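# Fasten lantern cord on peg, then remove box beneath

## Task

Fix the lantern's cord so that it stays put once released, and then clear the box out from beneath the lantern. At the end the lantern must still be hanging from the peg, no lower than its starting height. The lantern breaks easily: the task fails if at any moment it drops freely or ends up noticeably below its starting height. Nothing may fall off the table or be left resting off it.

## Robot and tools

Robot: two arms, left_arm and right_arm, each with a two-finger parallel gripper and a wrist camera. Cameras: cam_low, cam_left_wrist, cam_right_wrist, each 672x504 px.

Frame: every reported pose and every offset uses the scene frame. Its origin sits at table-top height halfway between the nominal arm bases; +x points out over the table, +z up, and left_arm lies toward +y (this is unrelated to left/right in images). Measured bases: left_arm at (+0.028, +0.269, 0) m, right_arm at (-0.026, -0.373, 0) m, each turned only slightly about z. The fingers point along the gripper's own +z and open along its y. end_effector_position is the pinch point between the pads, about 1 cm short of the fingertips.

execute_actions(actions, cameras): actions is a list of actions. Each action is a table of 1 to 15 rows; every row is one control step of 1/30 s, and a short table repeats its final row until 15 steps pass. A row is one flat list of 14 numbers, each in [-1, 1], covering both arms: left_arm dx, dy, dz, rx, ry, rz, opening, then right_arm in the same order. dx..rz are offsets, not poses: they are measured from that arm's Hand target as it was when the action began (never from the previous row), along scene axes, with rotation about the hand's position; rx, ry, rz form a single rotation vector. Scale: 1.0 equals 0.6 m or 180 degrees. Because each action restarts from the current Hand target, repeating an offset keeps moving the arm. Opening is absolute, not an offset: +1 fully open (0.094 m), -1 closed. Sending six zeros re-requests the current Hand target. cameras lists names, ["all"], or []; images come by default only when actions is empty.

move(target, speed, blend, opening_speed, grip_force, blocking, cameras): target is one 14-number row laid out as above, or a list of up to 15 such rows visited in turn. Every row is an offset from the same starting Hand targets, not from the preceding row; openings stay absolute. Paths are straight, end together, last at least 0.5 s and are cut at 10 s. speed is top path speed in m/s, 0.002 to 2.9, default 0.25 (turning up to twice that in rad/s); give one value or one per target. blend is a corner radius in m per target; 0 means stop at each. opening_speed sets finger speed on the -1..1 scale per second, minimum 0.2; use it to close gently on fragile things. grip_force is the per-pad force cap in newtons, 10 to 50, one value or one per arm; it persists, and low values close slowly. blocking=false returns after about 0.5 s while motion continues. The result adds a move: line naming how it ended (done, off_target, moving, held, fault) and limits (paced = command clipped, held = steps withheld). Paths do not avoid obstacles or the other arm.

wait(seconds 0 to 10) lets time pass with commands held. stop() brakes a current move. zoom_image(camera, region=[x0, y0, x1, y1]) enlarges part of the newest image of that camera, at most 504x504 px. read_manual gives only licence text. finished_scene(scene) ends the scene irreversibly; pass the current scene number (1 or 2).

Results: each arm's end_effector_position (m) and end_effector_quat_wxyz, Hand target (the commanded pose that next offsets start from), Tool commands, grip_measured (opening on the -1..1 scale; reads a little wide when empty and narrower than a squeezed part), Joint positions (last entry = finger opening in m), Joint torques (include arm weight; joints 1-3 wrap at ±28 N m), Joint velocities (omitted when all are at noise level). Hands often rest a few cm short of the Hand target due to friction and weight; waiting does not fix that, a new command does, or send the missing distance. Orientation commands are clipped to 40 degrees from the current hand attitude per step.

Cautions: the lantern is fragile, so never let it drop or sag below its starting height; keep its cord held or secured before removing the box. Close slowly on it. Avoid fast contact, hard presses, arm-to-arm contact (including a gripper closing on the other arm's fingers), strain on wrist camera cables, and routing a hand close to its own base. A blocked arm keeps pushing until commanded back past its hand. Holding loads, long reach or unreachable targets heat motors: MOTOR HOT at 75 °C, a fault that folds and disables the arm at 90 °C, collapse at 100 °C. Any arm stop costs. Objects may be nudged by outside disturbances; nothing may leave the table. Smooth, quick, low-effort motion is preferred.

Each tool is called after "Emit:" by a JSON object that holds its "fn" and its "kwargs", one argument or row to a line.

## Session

Emit:
{"fn": "execute_actions", "kwargs": {
  "actions": []
}}

Scene clock: 0.00 s.
left_arm: end_effector_position=(+0.2382, +0.0778, +0.2390) grip_measured=+1.000 end_effector_quat_wxyz=(+0.563, -0.071, +0.823, +0.039) | right_arm: end_effector_position=(+0.1964, -0.1392, +0.2923) grip_measured=+1.000 end_effector_quat_wxyz=(+0.573, -0.082, +0.800, +0.157)
Joint positions: left_arm=[-1.335 1.351 1.103 -1.219 -1.197 -1.477 0.094] | right_arm=[1.235 0.966 0.882 -0.352 0.803 0.489 0.094]
Joint velocities: within noise
Joint torques (N m): no reading
Heat: left arm: 33 °C; right arm: 34 °C.
Hand target: left_arm +0.2387, +0.0808, +0.2438; +0.569, -0.069, +0.818, +0.045 | right_arm +0.1968, -0.1408, +0.3030; +0.580, -0.072, +0.794, +0.165
Tool commands: left_gripper/opening=+1.0 right_gripper/opening=+1.0

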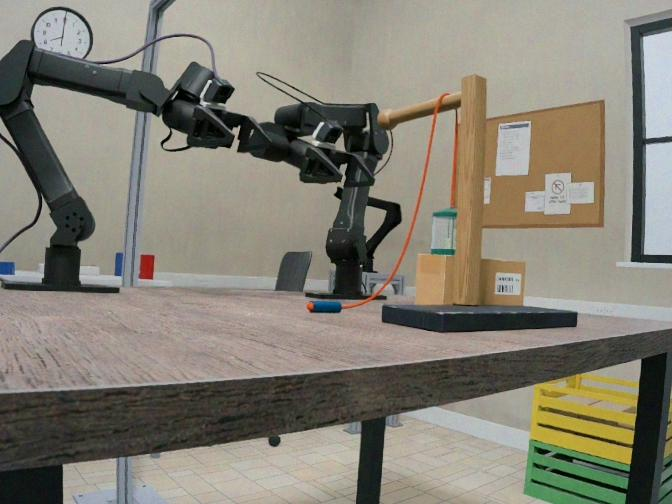

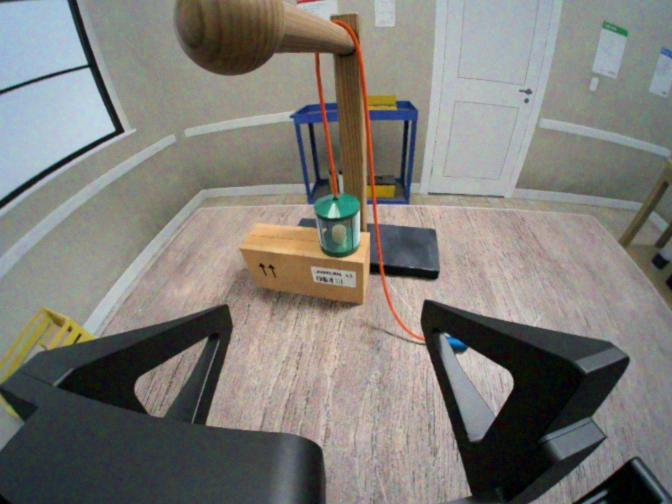

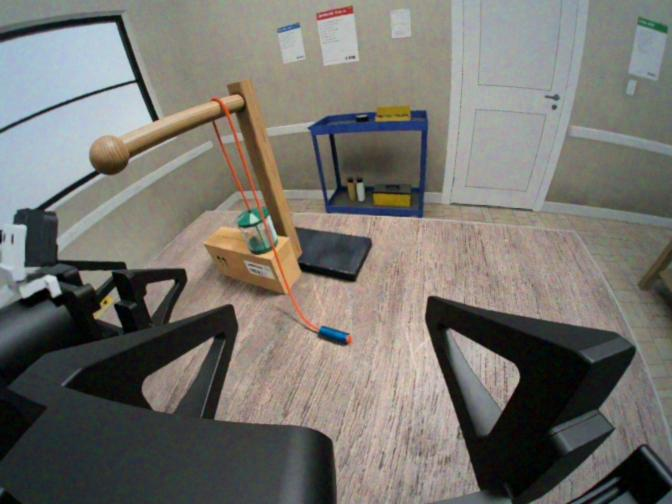

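Emit:
{"fn": "zoom_image", "kwargs": {
  "camera": "cam_low",
  "region": [290, 60, 590, 340]
}}

Emit:
{"fn": "zoom_image", "kwargs": {
  "camera": "cam_left_wrist",
  "region": [170, 0, 490, 360]
}}

Emit:
{"fn": "zoom_image", "kwargs": {
  "camera": "cam_right_wrist",
  "region": [80, 60, 400, 360]
}}

Scaled by 1.680 from the camera's 672x504 image, which has a finer 960x720 frame.

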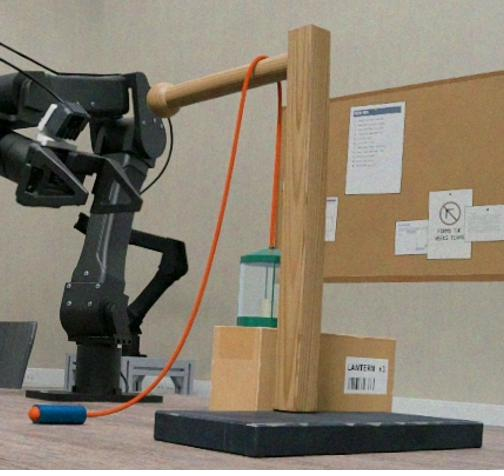

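Scaled by 1.400 from the camera's 672x504 image, which has a finer 960x720 frame.

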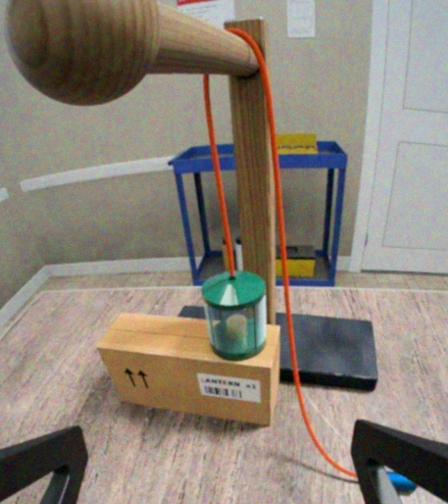

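Scaled by 1.575 from the camera's 672x504 image, which has a finer 960x720 frame.

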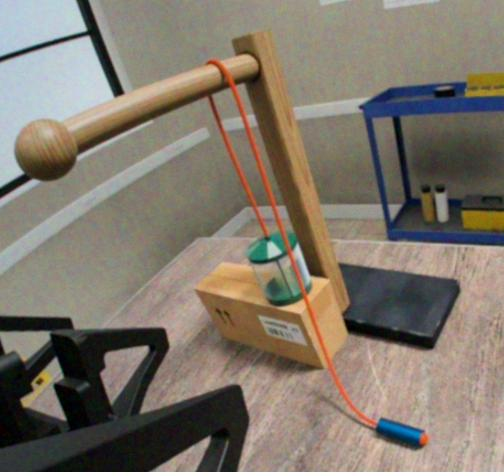

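Emit:
{"fn": "move", "kwargs": {
  "target": [
    [0.0,0.0,0.03,0,0,0,1.0,0.155,-0.315,-0.005,0,0,0.06,1.0],
    [0.16,-0.3,-0.06,-0.2256,0.3279,0.2436,1.0,0.155,-0.315,-0.005,0,0,0.06,1.0]
  ],
  "speed": [0.2,0.15],
  "blend": [0.02,0],
  "cameras": ["all"]
}}

Scene clock: 292.17 s.
left_arm: end_effector_position=(+0.3386, -0.1076, +0.2211) grip_measured=+1.000 end_effector_quat_wxyz=(+0.036, -0.485, +0.855, -0.178) | right_arm: end_effector_position=(+0.2881, -0.3303, +0.2822) grip_measured=+1.000 end_effector_quat_wxyz=(+0.546, -0.131, +0.797, +0.225)
Joint positions: left_arm=[-0.848 2.225 2.513 -1.493 -0.012 -1.917 0.094] | right_arm=[-0.266 0.928 0.835 -0.35 -0.784 -0.094 0.094]
Joint torques (N m): left_arm=[0.59 -7.45 8.01 0.32 0.05 -0.08] | right_arm=[-0.34 -1.5 10.61 1.2 -0.31 -0.1]
Heat: left arm: 36 °C; right arm: 36 °C.
Hand target: left_arm +0.3347, -0.0992, +0.2079; +0.001, -0.500, +0.866, +0.000 | right_arm +0.2899, -0.3298, +0.3001; +0.563, -0.146, +0.784, +0.219
Off the commanded pose: left_arm 0.016 m, 21 deg | right_arm 0.018 m, 3 deg.
joint sent to its limit (left arm) — joint 4 (wrist pitch), lower limit. The joint targets are off in orientation, not in position.
move: off_target (left_arm, right_arm)

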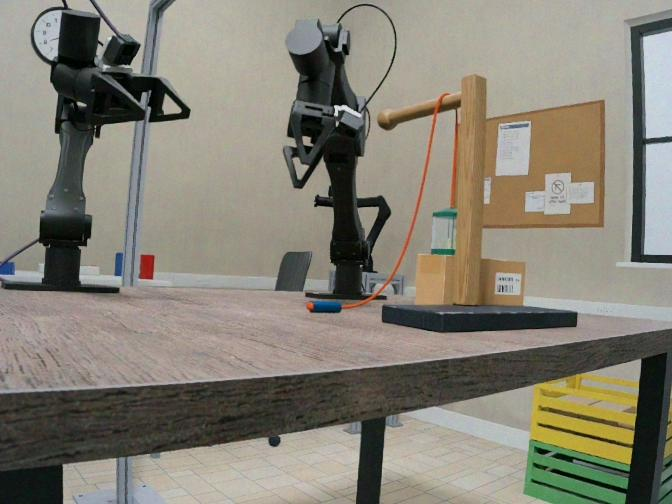

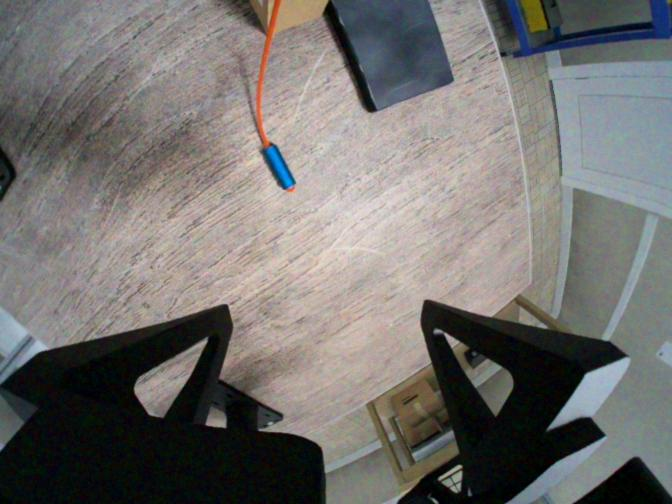

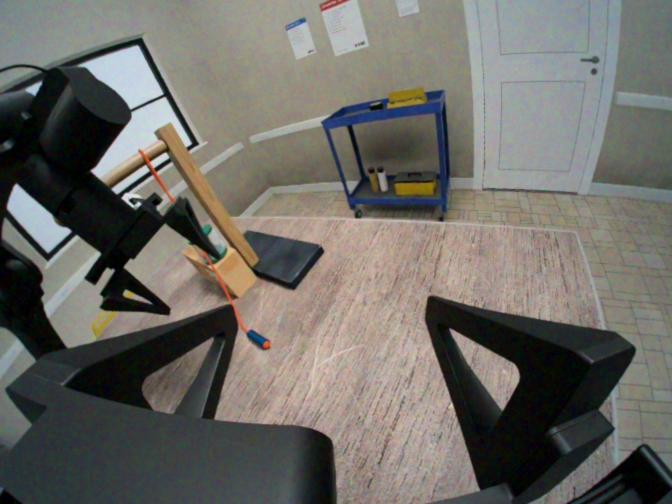

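Emit:
{"fn": "move", "kwargs": {
  "target": [0.063,0.027,-0.18,0,0,0.0556,1.0,0,0,0,0,0,0,1.0],
  "speed": 0.12,
  "cameras": ["cam_left_wrist"]
}}

Scene clock: 327.73 s.
left_arm: end_effector_position=(+0.3786, -0.0930, +0.1112) grip_measured=+1.000 end_effector_quat_wxyz=(+0.016, -0.565, +0.822, -0.072) | right_arm: end_effector_position=(+0.2881, -0.3303, +0.2822) grip_measured=+1.000 end_effector_quat_wxyz=(+0.546, -0.131, +0.797, +0.225)
Joint positions: left_arm=[-0.767 2.474 2.544 -1.494 -0.009 -2.011 0.094] | right_arm=[-0.266 0.928 0.835 -0.35 -0.784 -0.094 0.094]
Joint torques (N m): left_arm=[0.61 -8.99 8.2 -0.04 0.07 -0.03] | right_arm=[-0.32 -1.5 10.61 1.2 -0.31 -0.11]
Heat: left arm: 36 °C; right arm: 38 °C.
Hand target: left_arm +0.3724, -0.0829, +0.0997; +0.001, -0.573, +0.819, +0.000 | right_arm +0.2899, -0.3298, +0.3001; +0.563, -0.146, +0.784, +0.219
Off the commanded pose: left_arm 0.016 m, 8 deg | right_arm 0.018 m, 3 deg.
joint sent to its limit (left arm) — joint 4 (wrist pitch), lower limit. The joint targets are off in orientation, not in position.
move: off_target (left_arm, right_arm)
Images, in order (width x height): cam_left_wrist 672x504.

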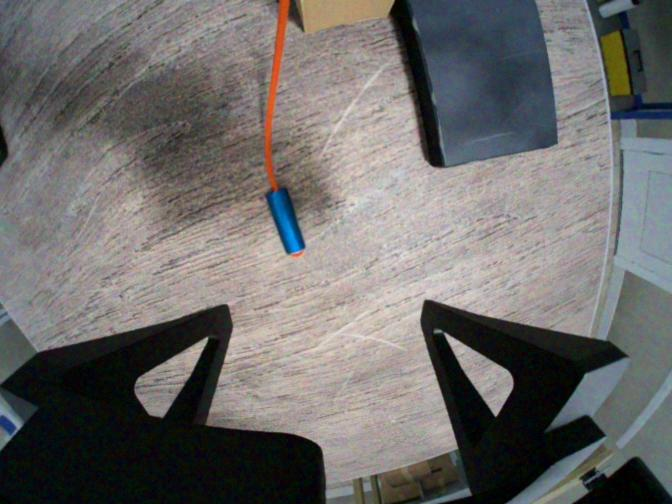

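Emit:
{"fn": "move", "kwargs": {
  "target": [-0.0165,0.0215,-0.108,0,0,0.0,1.0,0,0,0,0,0,0,1.0],
  "speed": 0.1,
  "cameras": ["cam_left_wrist"]
}}

Scene clock: 354.60 s.
left_arm: end_effector_position=(+0.3650, -0.0761, +0.0301) grip_measured=+1.000 end_effector_quat_wxyz=(+0.005, -0.569, +0.823, -0.005) | right_arm: end_effector_position=(+0.2881, -0.3303, +0.2822) grip_measured=+1.000 end_effector_quat_wxyz=(+0.546, -0.131, +0.797, +0.225)
Joint positions: left_arm=[-0.763 2.474 2.228 -1.312 -0.008 -2.012 0.094] | right_arm=[-0.266 0.928 0.835 -0.35 -0.784 -0.094 0.094]
Joint torques (N m): left_arm=[0.62 -12.7 5.38 0.11 0.09 -0.06] | right_arm=[-0.34 -1.5 10.61 1.2 -0.31 -0.1]
Heat: left arm: 36 °C; right arm: 38 °C.
Hand target: left_arm +0.3625, -0.0701, +0.0349; +0.001, -0.573, +0.819, +0.000 | right_arm +0.2899, -0.3298, +0.3001; +0.563, -0.146, +0.784, +0.219
Off the commanded pose: left_arm 0.008 m, 1 deg | right_arm 0.018 m, 3 deg.
move: off_target (right_arm)
Images, in order (width x height): cam_left_wrist 672x504.

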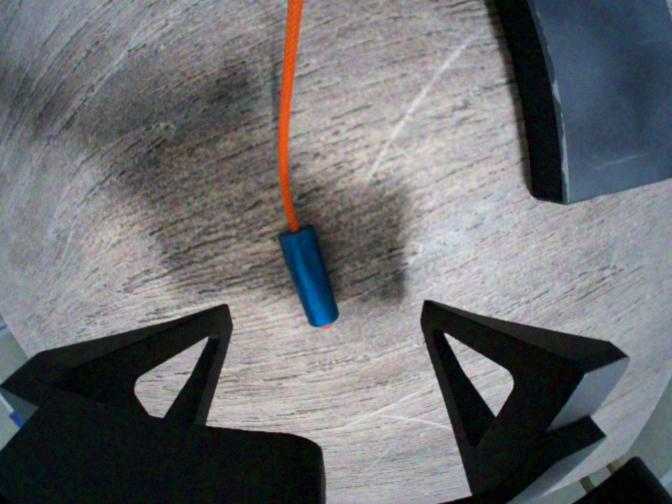

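Emit:
{"fn": "move", "kwargs": {
  "target": [-0.0083,0.0068,-0.0307,0,0,0.0,1.0,0,0,0,0,0,0,1.0],
  "speed": 0.05,
  "cameras": ["cam_left_wrist"]
}}

Scene clock: 380.67 s.
left_arm: end_effector_position=(+0.3590, -0.0700, +0.0108) grip_measured=+1.000 end_effector_quat_wxyz=(+0.004, -0.568, +0.823, +0.002) | right_arm: end_effector_position=(+0.2881, -0.3303, +0.2822) grip_measured=+1.000 end_effector_quat_wxyz=(+0.546, -0.131, +0.797, +0.225)
Joint positions: left_arm=[-0.763 2.452 2.111 -1.232 -0.007 -2.012 0.094] | right_arm=[-0.266 0.928 0.835 -0.35 -0.784 -0.094 0.094]
Joint torques (N m): left_arm=[0.46 -13.11 4.51 0.24 0.06 -0.05] | right_arm=[-0.31 -1.5 10.61 1.2 -0.31 -0.11]
Heat: left arm: 35 °C; right arm: 38 °C.
Hand target: left_arm +0.3576, -0.0660, +0.0166; +0.001, -0.573, +0.819, +0.000 | right_arm +0.2899, -0.3298, +0.3001; +0.563, -0.146, +0.784, +0.219
Off the commanded pose: left_arm 0.007 m, 1 deg | right_arm 0.018 m, 3 deg.
move: off_target (right_arm)
Images, in order (width x height): cam_left_wrist 672x504.

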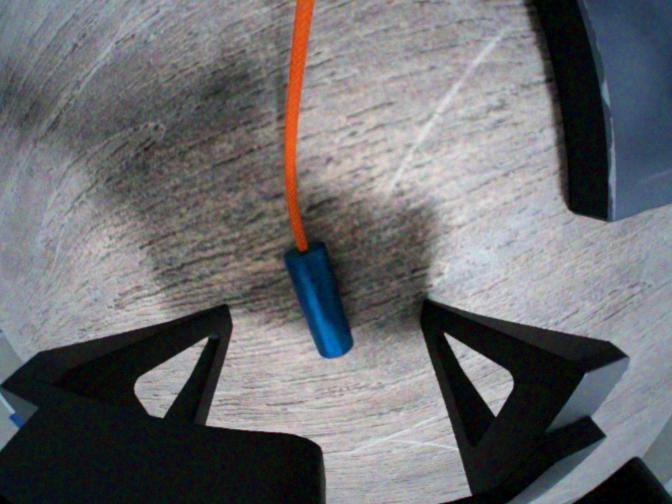

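Emit:
{"fn": "execute_actions", "kwargs": {
  "actions": []
}}

Scene clock: 409.87 s.
left_arm: end_effector_position=(+0.3590, -0.0700, +0.0108) grip_measured=+1.000 end_effector_quat_wxyz=(+0.004, -0.568, +0.823, +0.002) | right_arm: end_effector_position=(+0.2881, -0.3303, +0.2822) grip_measured=+1.000 end_effector_quat_wxyz=(+0.546, -0.131, +0.797, +0.225)
Joint positions: left_arm=[-0.763 2.452 2.111 -1.232 -0.007 -2.012 0.094] | right_arm=[-0.266 0.928 0.835 -0.35 -0.784 -0.094 0.094]
Joint velocities: within noise
Joint torques (N m): left_arm=[0.47 -13.05 4.56 0.24 0.06 -0.08] | right_arm=[-0.32 -1.48 10.61 1.2 -0.32 -0.11]
Heat: left arm: 39 °C; right arm: 38 °C.
Hand target: left_arm +0.3576, -0.0660, +0.0166; +0.001, -0.573, +0.819, +0.000 | right_arm +0.2899, -0.3298, +0.3001; +0.563, -0.146, +0.784, +0.219
Tool commands: left_gripper/opening=+1.0 right_gripper/opening=+1.0
Off the commanded pose: left_arm 0.007 m, 1 deg | right_arm 0.018 m, 3 deg.

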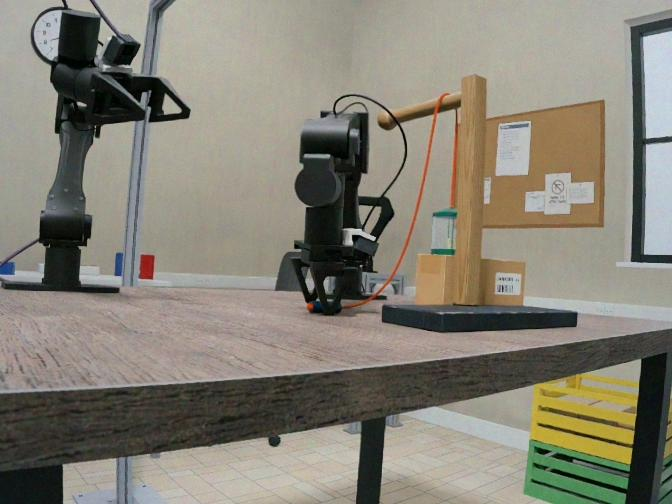

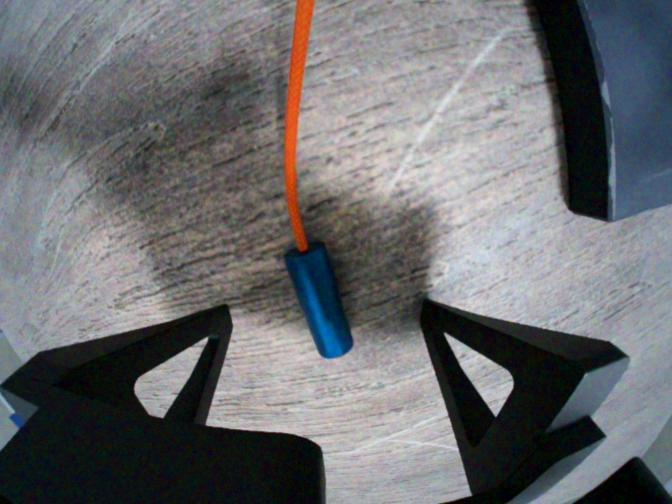

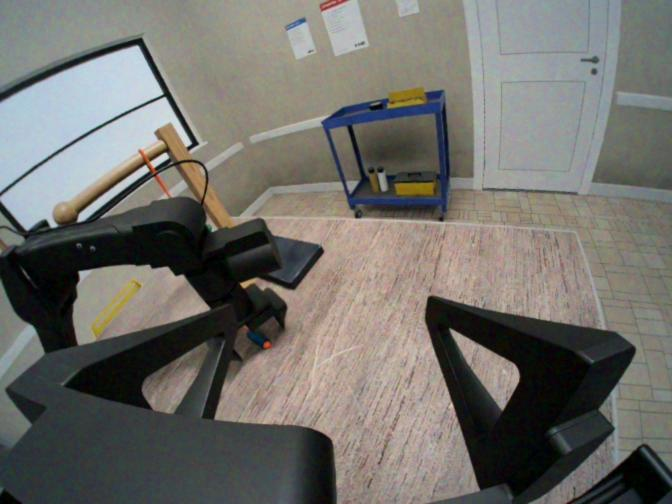

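Emit:
{"fn": "move", "kwargs": {
  "target": [0,0,0,0,0,0,-0.75,0,0,0,0,0,0,1.0],
  "opening_speed": 0.8,
  "grip_force": [40,50],
  "cameras": ["cam_left_wrist"]
}}

Scene clock: 418.50 s.
left_arm: end_effector_position=(+0.3624, -0.0737, +0.0091) grip_measured=-0.625 end_effector_quat_wxyz=(+0.005, -0.569, +0.823, -0.009) | right_arm: end_effector_position=(+0.2881, -0.3303, +0.2822) grip_measured=+1.000 end_effector_quat_wxyz=(+0.546, -0.131, +0.797, +0.225)
Joint positions: left_arm=[-0.763 2.452 2.104 -1.205 -0.007 -2.012 0.018] | right_arm=[-0.266 0.928 0.835 -0.35 -0.784 -0.094 0.094]
Joint velocities: left_arm=[-0.037 -0.007 -0.012 -0.154 0.007 -0.037 -0.001] | right_arm=[within noise]
Joint torques (N m): left_arm=[0.49 -13.11 5.12 0.02 0.08 -0.07] | right_arm=[-0.32 -1.5 10.61 1.2 -0.31 -0.1]
Heat: left arm: 40 °C; right arm: 39 °C.
Hand target: left_arm +0.3576, -0.0661, +0.0166; +0.001, -0.573, +0.819, +0.000 | right_arm +0.2899, -0.3298, +0.3001; +0.563, -0.146, +0.784, +0.219
Off the commanded pose: left_arm 0.012 m, 1 deg | right_arm 0.018 m, 3 deg.
grip_force (N): 40, 50
move: off_target (left_arm, right_arm)
Images, in order (width x height): cam_left_wrist 672x504.

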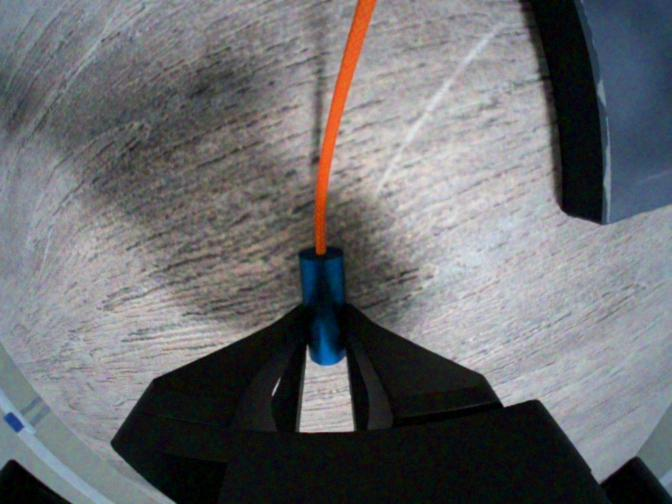

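Emit:
{"fn": "move", "kwargs": {
  "target": [0,0,0.1667,0,0,-0.5,-0.75,0,0,0,0,0,0,1.0],
  "speed": 0.3,
  "cameras": ["cam_low","cam_left_wrist"]
}}

Scene clock: 473.73 s.
left_arm: end_effector_position=(+0.3631, -0.0745, +0.0875) grip_measured=-0.627 end_effector_quat_wxyz=(+0.017, +0.173, +0.985, -0.008) | right_arm: end_effector_position=(+0.2881, -0.3303, +0.2822) grip_measured=+1.000 end_effector_quat_wxyz=(+0.546, -0.131, +0.797, +0.225)
Joint positions: left_arm=[-0.763 2.452 2.416 -1.497 -0.007 -0.455 0.018] | right_arm=[-0.266 0.928 0.835 -0.35 -0.784 -0.094 0.094]
Joint torques (N m): left_arm=[0.55 -14.98 7.95 -0.23 0.08 0.09] | right_arm=[-0.34 -1.51 10.61 1.2 -0.32 -0.1]
Heat: left arm: 43 °C; right arm: 39 °C.
Hand target: left_arm +0.3576, -0.0661, +0.1166; +0.000, +0.174, +0.985, -0.001 | right_arm +0.2899, -0.3298, +0.3001; +0.563, -0.146, +0.784, +0.219
Off the commanded pose: left_arm 0.031 m, 2 deg | right_arm 0.018 m, 3 deg.
joint sent to its limit (left arm) — joint 4 (wrist pitch), lower limit. The joint targets are off in orientation, not in position.
grip_force (N): 40, 50
move: off_target (left_arm, right_arm)
Images, in order (width x height): cam_low 672x504, cam_left_wrist 672x504.

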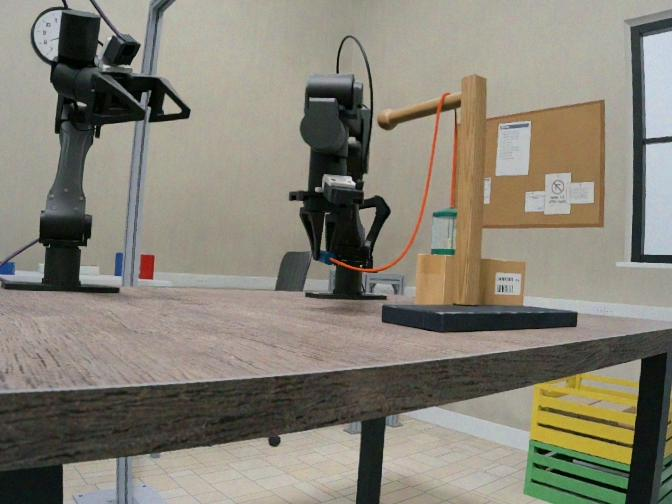

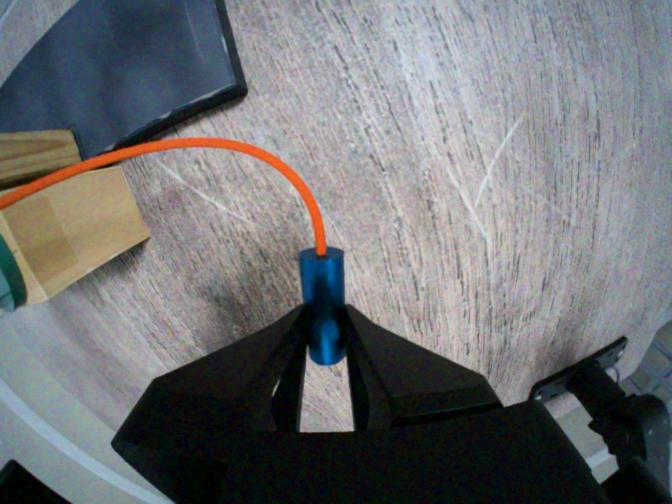

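Emit:
{"fn": "move", "kwargs": {
  "target": [-0.0627,0.0268,0.139,-0.171,-0.470,0,-0.75,0,0,0,0,0,0,1.0],
  "speed": 0.3,
  "cameras": ["cam_low","cam_left_wrist"]
}}

Scene clock: 489.83 s.
left_arm: end_effector_position=(+0.3208, -0.0519, +0.2079) grip_measured=-0.627 end_effector_quat_wxyz=(+0.698, +0.121, +0.693, -0.134) | right_arm: end_effector_position=(+0.2881, -0.3303, +0.2822) grip_measured=+1.000 end_effector_quat_wxyz=(+0.546, -0.131, +0.797, +0.225)
Joint positions: left_arm=[-1.085 1.628 0.611 1.029 -0.762 -0.008 0.018] | right_arm=[-0.266 0.928 0.835 -0.35 -0.784 -0.094 0.094]
Joint torques (N m): left_arm=[-0.5 -3.99 5.34 1.92 -0.14 0.13] | right_arm=[-0.32 -1.5 10.61 1.2 -0.32 -0.1]
Heat: left arm: 43 °C; right arm: 39 °C.
Hand target: left_arm +0.3201, -0.0499, +0.1999; +0.697, +0.123, +0.696, -0.123 | right_arm +0.2899, -0.3298, +0.3001; +0.563, -0.146, +0.784, +0.219
Off the commanded pose: left_arm 0.008 m, 1 deg | right_arm 0.018 m, 3 deg.
grip_force (N): 40, 50
move: off_target (right_arm)
Images, in order (width x height): cam_low 672x504, cam_left_wrist 672x504.

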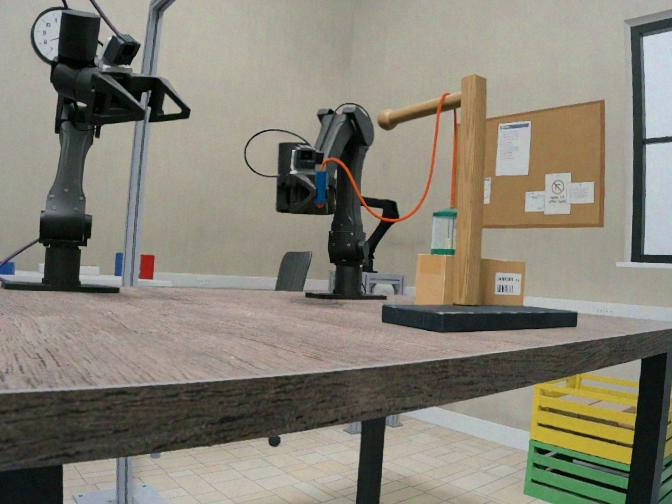

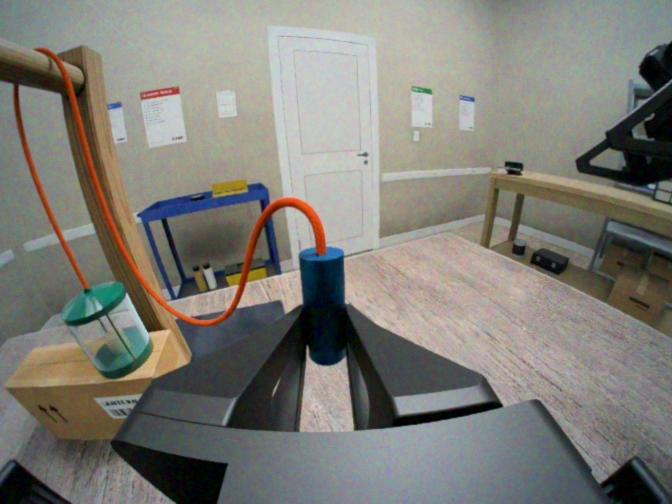

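Emit:
{"fn": "move", "kwargs": {
  "target": [
    [0.0165,0.1332,0.025,0,0,0.0556,-0.75,0,0,0,0,0,0,1.0],
    [0.0165,0.3665,0.0333,0,0,-0.0278,-0.75,0,0,0,0,0,0,1.0],
    [0.0332,0.4998,0.0833,0,0,-0.0278,-0.75,0,0,0,0,0,0,1.0]
  ],
  "speed": 0.13,
  "blend": [0.03,0.03,0],
  "cameras": ["cam_low","cam_left_wrist"]
}}

Scene clock: 602.53 s.
left_arm: end_effector_position=(+0.3383, +0.2497, +0.2363) grip_measured=-0.627 end_effector_quat_wxyz=(+0.683, +0.144, +0.699, -0.155) | right_arm: end_effector_position=(+0.2881, -0.3303, +0.2822) grip_measured=+1.000 end_effector_quat_wxyz=(+0.546, -0.131, +0.797, +0.225)
Joint positions: left_arm=[0.394 0.845 0.306 0.511 0.78 -0.001 0.018] | right_arm=[-0.266 0.928 0.835 -0.35 -0.784 -0.094 0.094]
Joint torques (N m): left_arm=[0.58 -0.12 10.33 1.71 0.19 0.02] | right_arm=[-0.34 -1.5 10.61 1.2 -0.32 -0.11]
Heat: left arm: 37 °C; right arm: 40 °C.
Hand target: left_arm +0.3400, +0.2499, +0.2499; +0.691, +0.154, +0.690, -0.153 | right_arm +0.2899, -0.3298, +0.3001; +0.563, -0.146, +0.784, +0.219
Off the commanded pose: left_arm 0.014 m, 2 deg | right_arm 0.018 m, 3 deg.
grip_force (N): 40, 50
move: off_target (left_arm, right_arm)
Images, in order (width x height): cam_low 672x504, cam_left_wrist 672x504.

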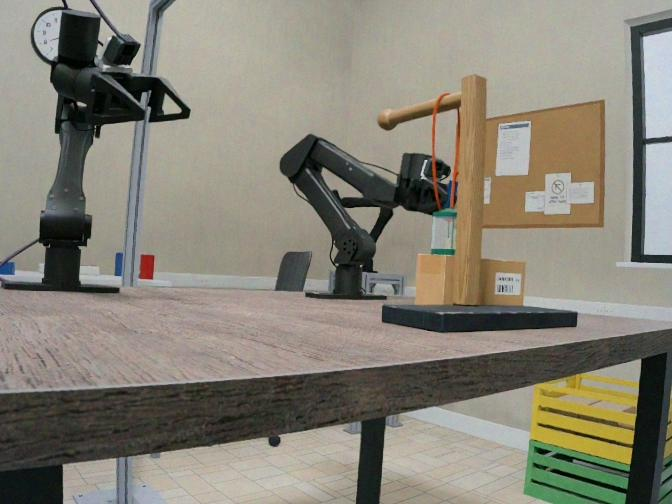

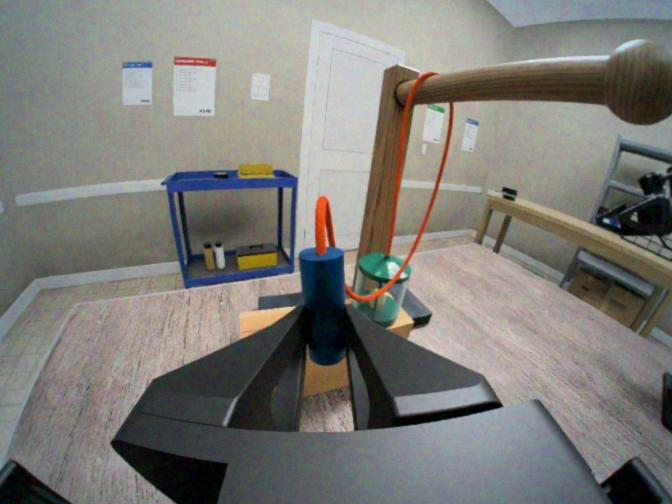

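Emit:
{"fn": "move", "kwargs": {
  "target": [
    [0.0083,0.0333,0.1833,0,0,0,-0.75,-0.1,-0.1667,0,0,0,0,1.0],
    [0.0083,0,0.375,0,0,0.0167,-0.75,-0.1,-0.1667,0,0,0,0,1.0],
    [0,-0.25,0.3917,0,0,0.0722,-0.75,-0.1,-0.1667,0,0,0,0,1.0]
  ],
  "speed": 0.15,
  "blend": [0.03,0.03,0],
  "cameras": ["cam_low","cam_left_wrist"]
}}

Scene clock: 641.23 s.
left_arm: end_effector_position=(+0.3408, +0.0984, +0.4693) grip_measured=-0.627 end_effector_quat_wxyz=(+0.691, +0.085, +0.714, -0.072) | right_arm: end_effector_position=(+0.2291, -0.4293, +0.2874) grip_measured=+1.000 end_effector_quat_wxyz=(+0.550, -0.138, +0.793, +0.223)
Joint positions: left_arm=[-0.729 1.098 1.374 -0.316 -0.546 -0.006 0.018] | right_arm=[-0.923 1.177 1.123 -1.276 -1.261 -1.107 0.094]
Joint torques (N m): left_arm=[-0.66 -1.02 9.57 1.98 -0.19 0.09] | right_arm=[-0.47 -2.41 9.21 0.05 -0.7 -0.11]
Heat: left arm: 38 °C; right arm: 39 °C.
Hand target: left_arm +0.3400, +0.1000, +0.4849; +0.704, +0.074, +0.703, -0.074 | right_arm +0.2299, -0.4298, +0.3000; +0.562, -0.147, +0.784, +0.219
Off the commanded pose: left_arm 0.016 m, 2 deg | right_arm 0.013 m, 2 deg.
grip_force (N): 40, 50
move: off_target (left_arm, right_arm)
Images, in order (width x height): cam_low 672x504, cam_left_wrist 672x504.

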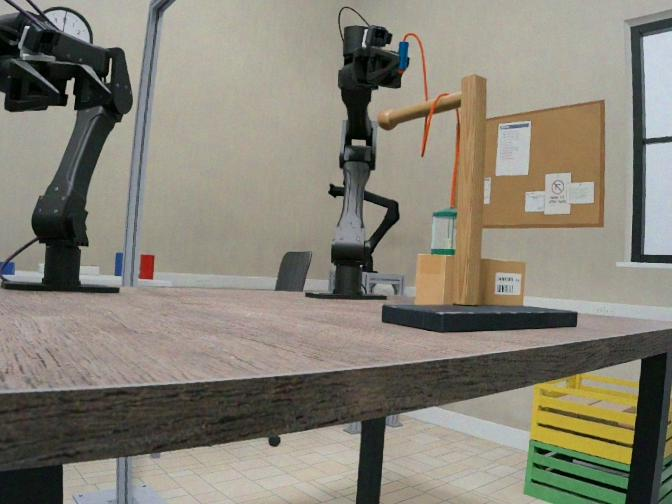

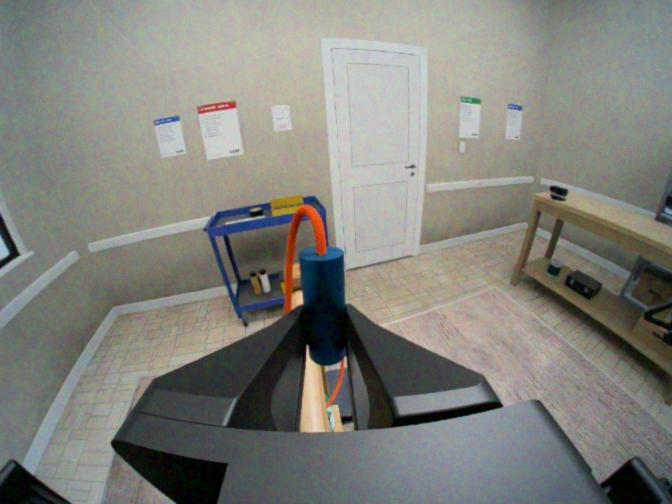

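Emit:
{"fn": "zoom_image", "kwargs": {
  "camera": "cam_left_wrist",
  "region": [240, 190, 420, 440]
}}

Emit:
{"fn": "zoom_image", "kwargs": {
  "camera": "cam_low",
  "region": [340, 20, 520, 260]
}}

Scaled by 2.016 from the camera's 672x504 image, which has a finer 960x720 frame.

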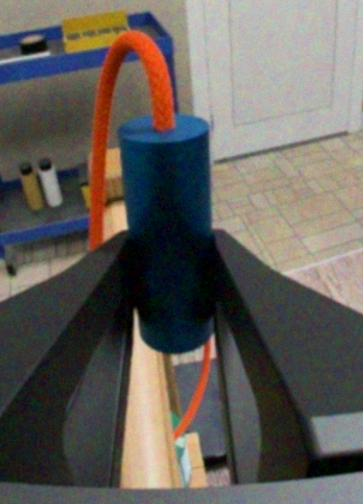

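Scaled by 2.100 from the camera's 672x504 image, which has a finer 960x720 frame.

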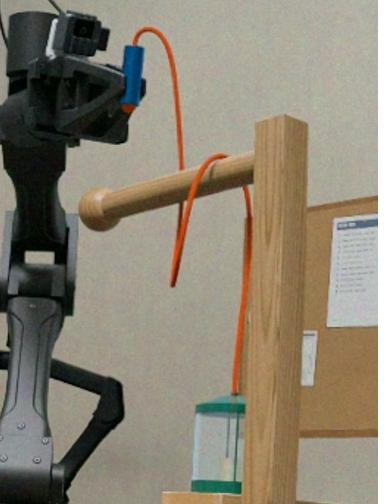

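Emit:
{"fn": "move", "kwargs": {
  "target": [
    [-0.0083,-0.2667,-0.025,0,0,0.05,-0.75,0,0,0,0,0,0,1.0],
    [-0.0083,-0.5,-0.2583,0,0,0.0667,-0.75,0,0,0,0,0,0,1.0]
  ],
  "speed": 0.15,
  "blend": [0.03,0],
  "cameras": ["cam_low","cam_left_wrist"]
}}

Scene clock: 673.67 s.
left_arm: end_effector_position=(+0.3367, -0.1959, +0.3288) grip_measured=-0.627 end_effector_quat_wxyz=(+0.705, +0.009, +0.709, +0.000) | right_arm: end_effector_position=(+0.2291, -0.4293, +0.2874) grip_measured=+1.000 end_effector_quat_wxyz=(+0.550, -0.138, +0.793, +0.223)
Joint positions: left_arm=[-1.263 2.12 1.829 0.274 -1.289 -0.004 0.018] | right_arm=[-0.923 1.177 1.123 -1.276 -1.261 -1.107 0.094]
Joint torques (N m): left_arm=[-0.66 -8.59 10.17 1.55 -0.17 0.09] | right_arm=[-0.46 -2.41 9.21 0.06 -0.7 -0.11]
Heat: left arm: 39 °C; right arm: 38 °C.
Hand target: left_arm +0.3349, -0.2000, +0.3300; +0.708, +0.001, +0.707, +0.000 | right_arm +0.2299, -0.4298, +0.3000; +0.562, -0.147, +0.784, +0.219
Off the commanded pose: left_arm 0.005 m, 1 deg | right_arm 0.013 m, 2 deg.
grip_force (N): 40, 50
move: off_target (right_arm)
Images, in order (width x height): cam_low 672x504, cam_left_wrist 672x504.

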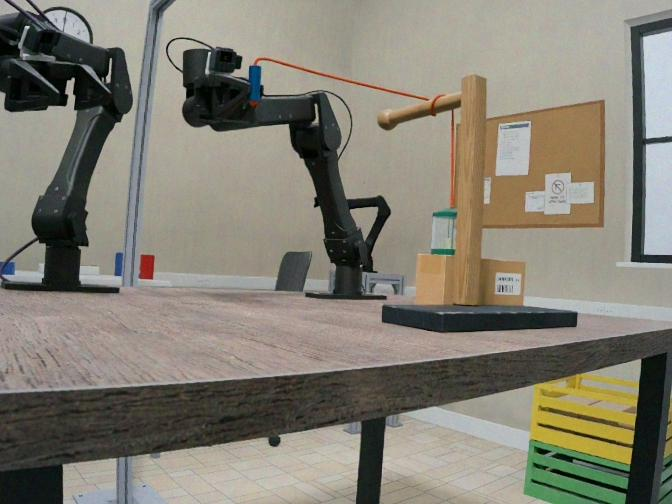

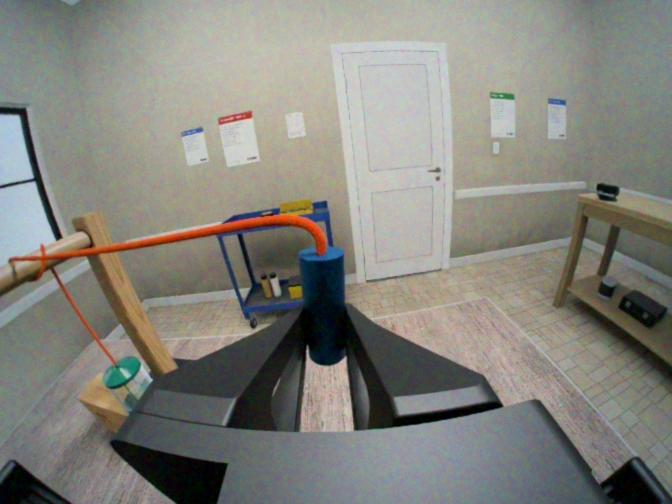

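Emit:
{"fn": "zoom_image", "kwargs": {
  "camera": "cam_low",
  "region": [370, 60, 500, 150]
}}

Emit:
{"fn": "zoom_image", "kwargs": {
  "camera": "cam_left_wrist",
  "region": [0, 190, 180, 320]
}}

Scaled by 3.877 from the camera's 672x504 image, which has a finer 960x720 frame.

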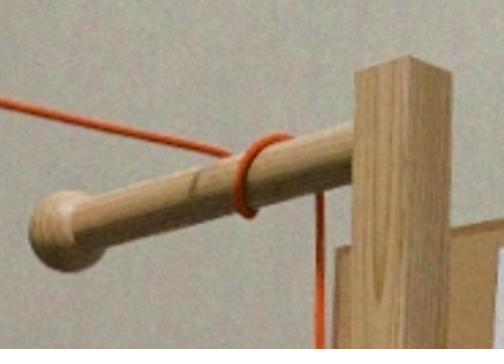

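Scaled by 2.800 from the camera's 672x504 image, which has a finer 960x720 frame.

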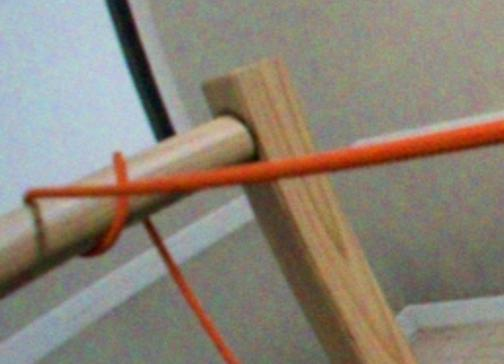

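Emit:
{"fn": "move", "kwargs": {
  "target": [
    [-0.0083,0.1667,-0.1333,0,0,-0.0167,-0.75,0,0,0,0,0,0,1.0],
    [-0.0083,0.3833,-0.1917,0,0,-0.0556,-0.75,0,0,0,0,0,0,1.0],
    [-0.0083,0.6167,-0.1833,0,0,-0.1389,-0.75,0,0,0,0,0,0,1.0],
    [0.0167,0.7667,-0.1333,0,0,-0.1389,-0.75,0,0,0,0,0,0,1.0]
  ],
  "speed": 0.15,
  "blend": [0.03,0.03,0.03,0],
  "cameras": ["cam_low","cam_left_wrist"]
}}

Scene clock: 712.80 s.
left_arm: end_effector_position=(+0.3429, +0.2596, +0.2343) grip_measured=-0.627 end_effector_quat_wxyz=(+0.679, +0.140, +0.703, -0.158) | right_arm: end_effector_position=(+0.2291, -0.4293, +0.2874) grip_measured=+1.000 end_effector_quat_wxyz=(+0.550, -0.138, +0.793, +0.223)
Joint positions: left_arm=[0.44 0.898 0.324 0.533 0.826 -0.003 0.018] | right_arm=[-0.923 1.177 1.123 -1.276 -1.261 -1.107 0.094]
Joint torques (N m): left_arm=[0.58 -0.29 10.25 1.81 0.23 0.04] | right_arm=[-0.46 -2.4 9.22 0.06 -0.7 -0.11]
Heat: left arm: 38 °C; right arm: 38 °C.
Hand target: left_arm +0.3449, +0.2600, +0.2500; +0.691, +0.154, +0.690, -0.153 | right_arm +0.2299, -0.4298, +0.3000; +0.562, -0.147, +0.784, +0.219
Off the commanded pose: left_arm 0.016 m, 3 deg | right_arm 0.013 m, 2 deg.
grip_force (N): 40, 50
move: off_target (left_arm, right_arm)
Images, in order (width x height): cam_low 672x504, cam_left_wrist 672x504.

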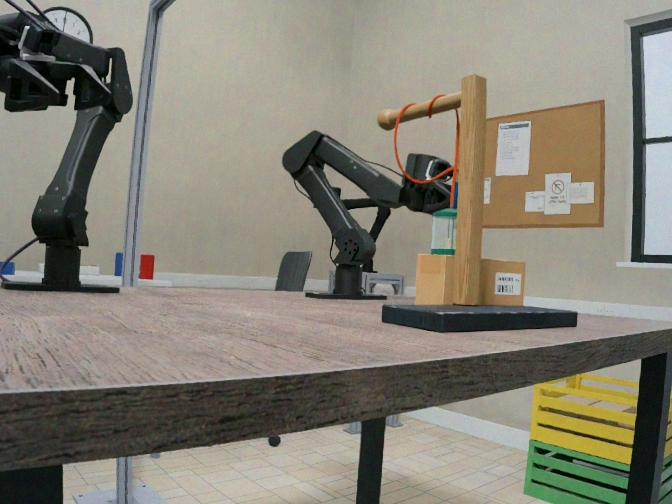

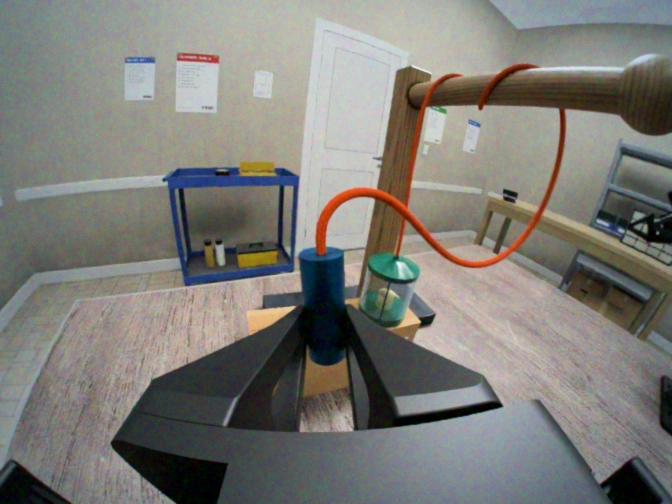

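Emit:
{"fn": "move", "kwargs": {
  "target": [0.125,0.1667,0.05,0,0,0.0278,-0.75,0,0,0,0,0,0,1.0],
  "speed": 0.12,
  "cameras": ["cam_low","cam_left_wrist","cam_right_wrist"]
}}

Scene clock: 749.90 s.
left_arm: end_effector_position=(+0.4171, +0.3573, +0.2700) grip_measured=-0.627 end_effector_quat_wxyz=(+0.690, +0.111, +0.704, -0.127) | right_arm: end_effector_position=(+0.2291, -0.4293, +0.2874) grip_measured=+1.000 end_effector_quat_wxyz=(+0.550, -0.138, +0.793, +0.223)
Joint positions: left_arm=[0.63 1.354 0.7 0.626 0.93 -0.003 0.018] | right_arm=[-0.923 1.177 1.123 -1.276 -1.261 -1.107 0.094]
Joint torques (N m): left_arm=[0.62 -2.95 9.94 1.74 0.17 0.03] | right_arm=[-0.46 -2.4 9.22 0.05 -0.7 -0.11]
Heat: left arm: 41 °C; right arm: 38 °C.
Hand target: left_arm +0.4199, +0.3600, +0.2801; +0.697, +0.123, +0.696, -0.123 | right_arm +0.2299, -0.4298, +0.3000; +0.562, -0.147, +0.784, +0.219
Off the commanded pose: left_arm 0.011 m, 2 deg | right_arm 0.013 m, 2 deg.
grip_force (N): 40, 50
move: off_target (left_arm, right_arm)

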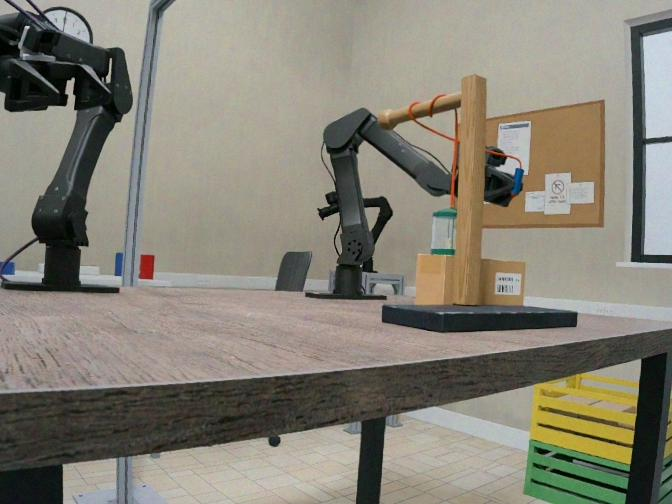

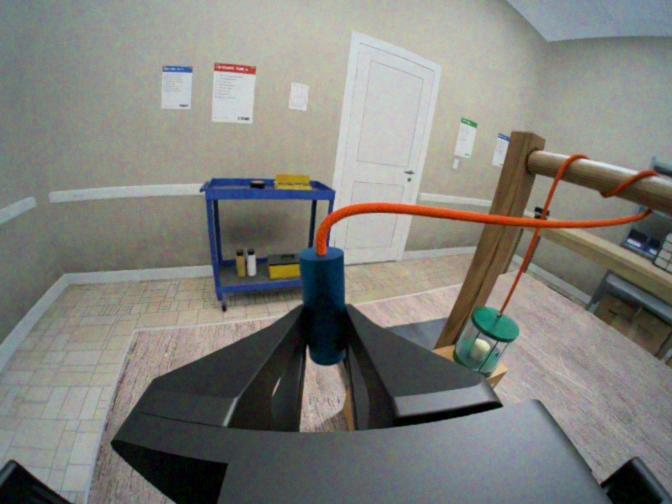

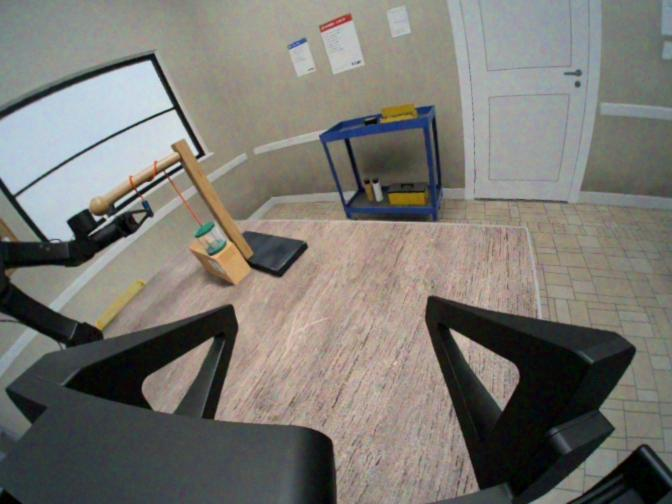

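Emit:
{"fn": "zoom_image", "kwargs": {
  "camera": "cam_left_wrist",
  "region": [500, 120, 672, 260]
}}

Emit:
{"fn": "zoom_image", "kwargs": {
  "camera": "cam_low",
  "region": [370, 60, 500, 150]
}}

Emit:
{"fn": "zoom_image", "kwargs": {
  "camera": "cam_right_wrist",
  "region": [60, 120, 330, 320]
}}

Scaled by 2.930 from the camera's 672x504 image, which has a finer 960x720 frame.

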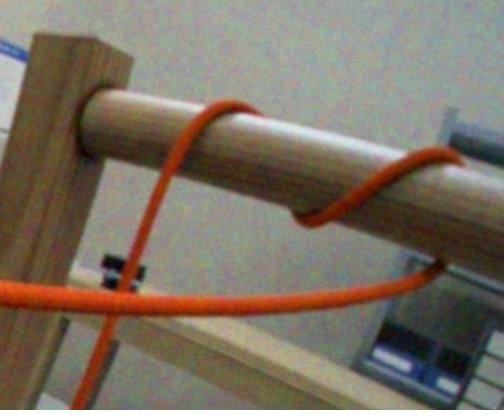

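Scaled by 3.877 from the camera's 672x504 image, which has a finer 960x720 frame.

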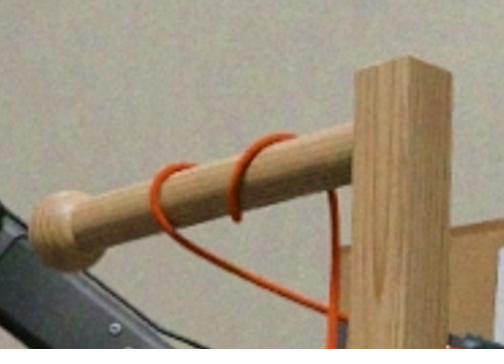

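Scaled by 1.867 from the camera's 672x504 image, which has a finer 960x720 frame.

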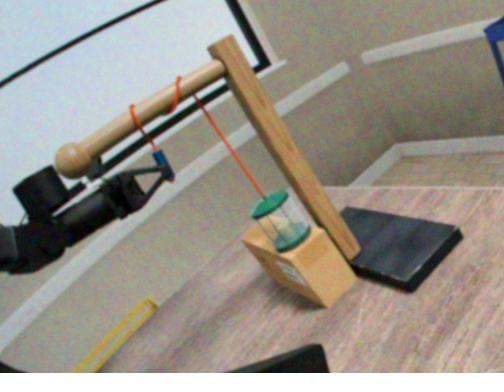

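Emit:
{"fn": "move", "kwargs": {
  "target": [0,0,0,0,0,0,-0.75,0.2,0.5,-0.1167,0.0333,-0.1025,0.2288,-0.2],
  "speed": 0.2,
  "cameras": ["cam_low","cam_right_wrist","cam_left_wrist"]
}}

Scene clock: 827.47 s.
left_arm: end_effector_position=(+0.4171, +0.3572, +0.2700) grip_measured=-0.627 end_effector_quat_wxyz=(+0.690, +0.112, +0.704, -0.127) | right_arm: end_effector_position=(+0.3438, -0.1325, +0.2170) grip_measured=-0.197 end_effector_quat_wxyz=(+0.557, -0.411, +0.586, +0.420)
Joint positions: left_arm=[0.63 1.354 0.7 0.626 0.93 -0.003 0.018] | right_arm=[0.228 1.696 0.793 0.851 -1.043 -0.011 0.038]
Joint torques (N m): left_arm=[0.58 -2.97 9.88 1.74 0.19 0.03] | right_arm=[0.27 -6.76 8.83 1.36 -0.01 0.13]
Heat: left arm: 41 °C; right arm: 38 °C.
Hand target: left_arm +0.4199, +0.3600, +0.2801; +0.697, +0.123, +0.696, -0.123 | right_arm +0.3499, -0.1299, +0.2299; +0.572, -0.415, +0.572, +0.416
Off the commanded pose: left_arm 0.011 m, 2 deg | right_arm 0.015 m, 2 deg.
grip_force (N): 40, 50
move: off_target (left_arm, right_arm)

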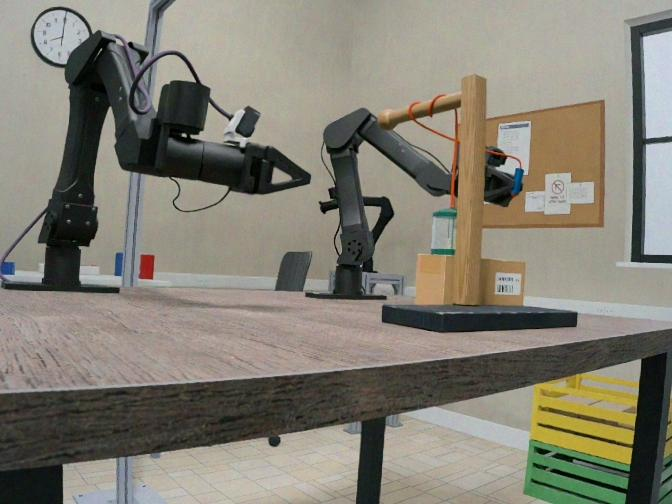

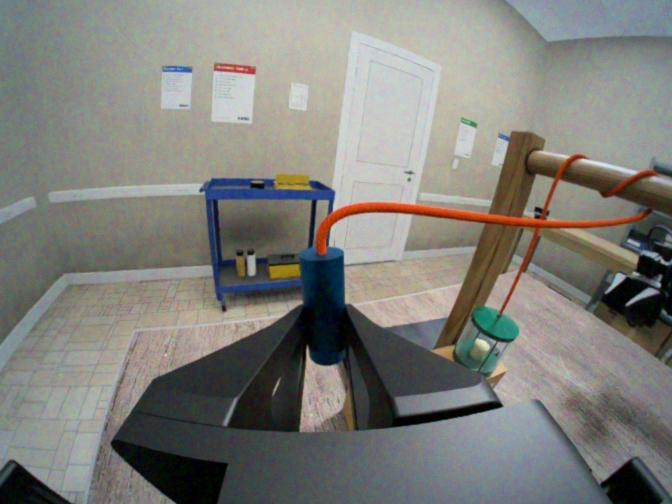

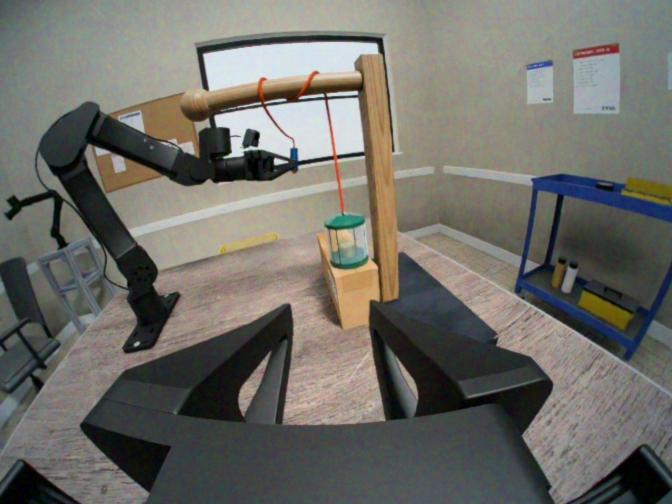

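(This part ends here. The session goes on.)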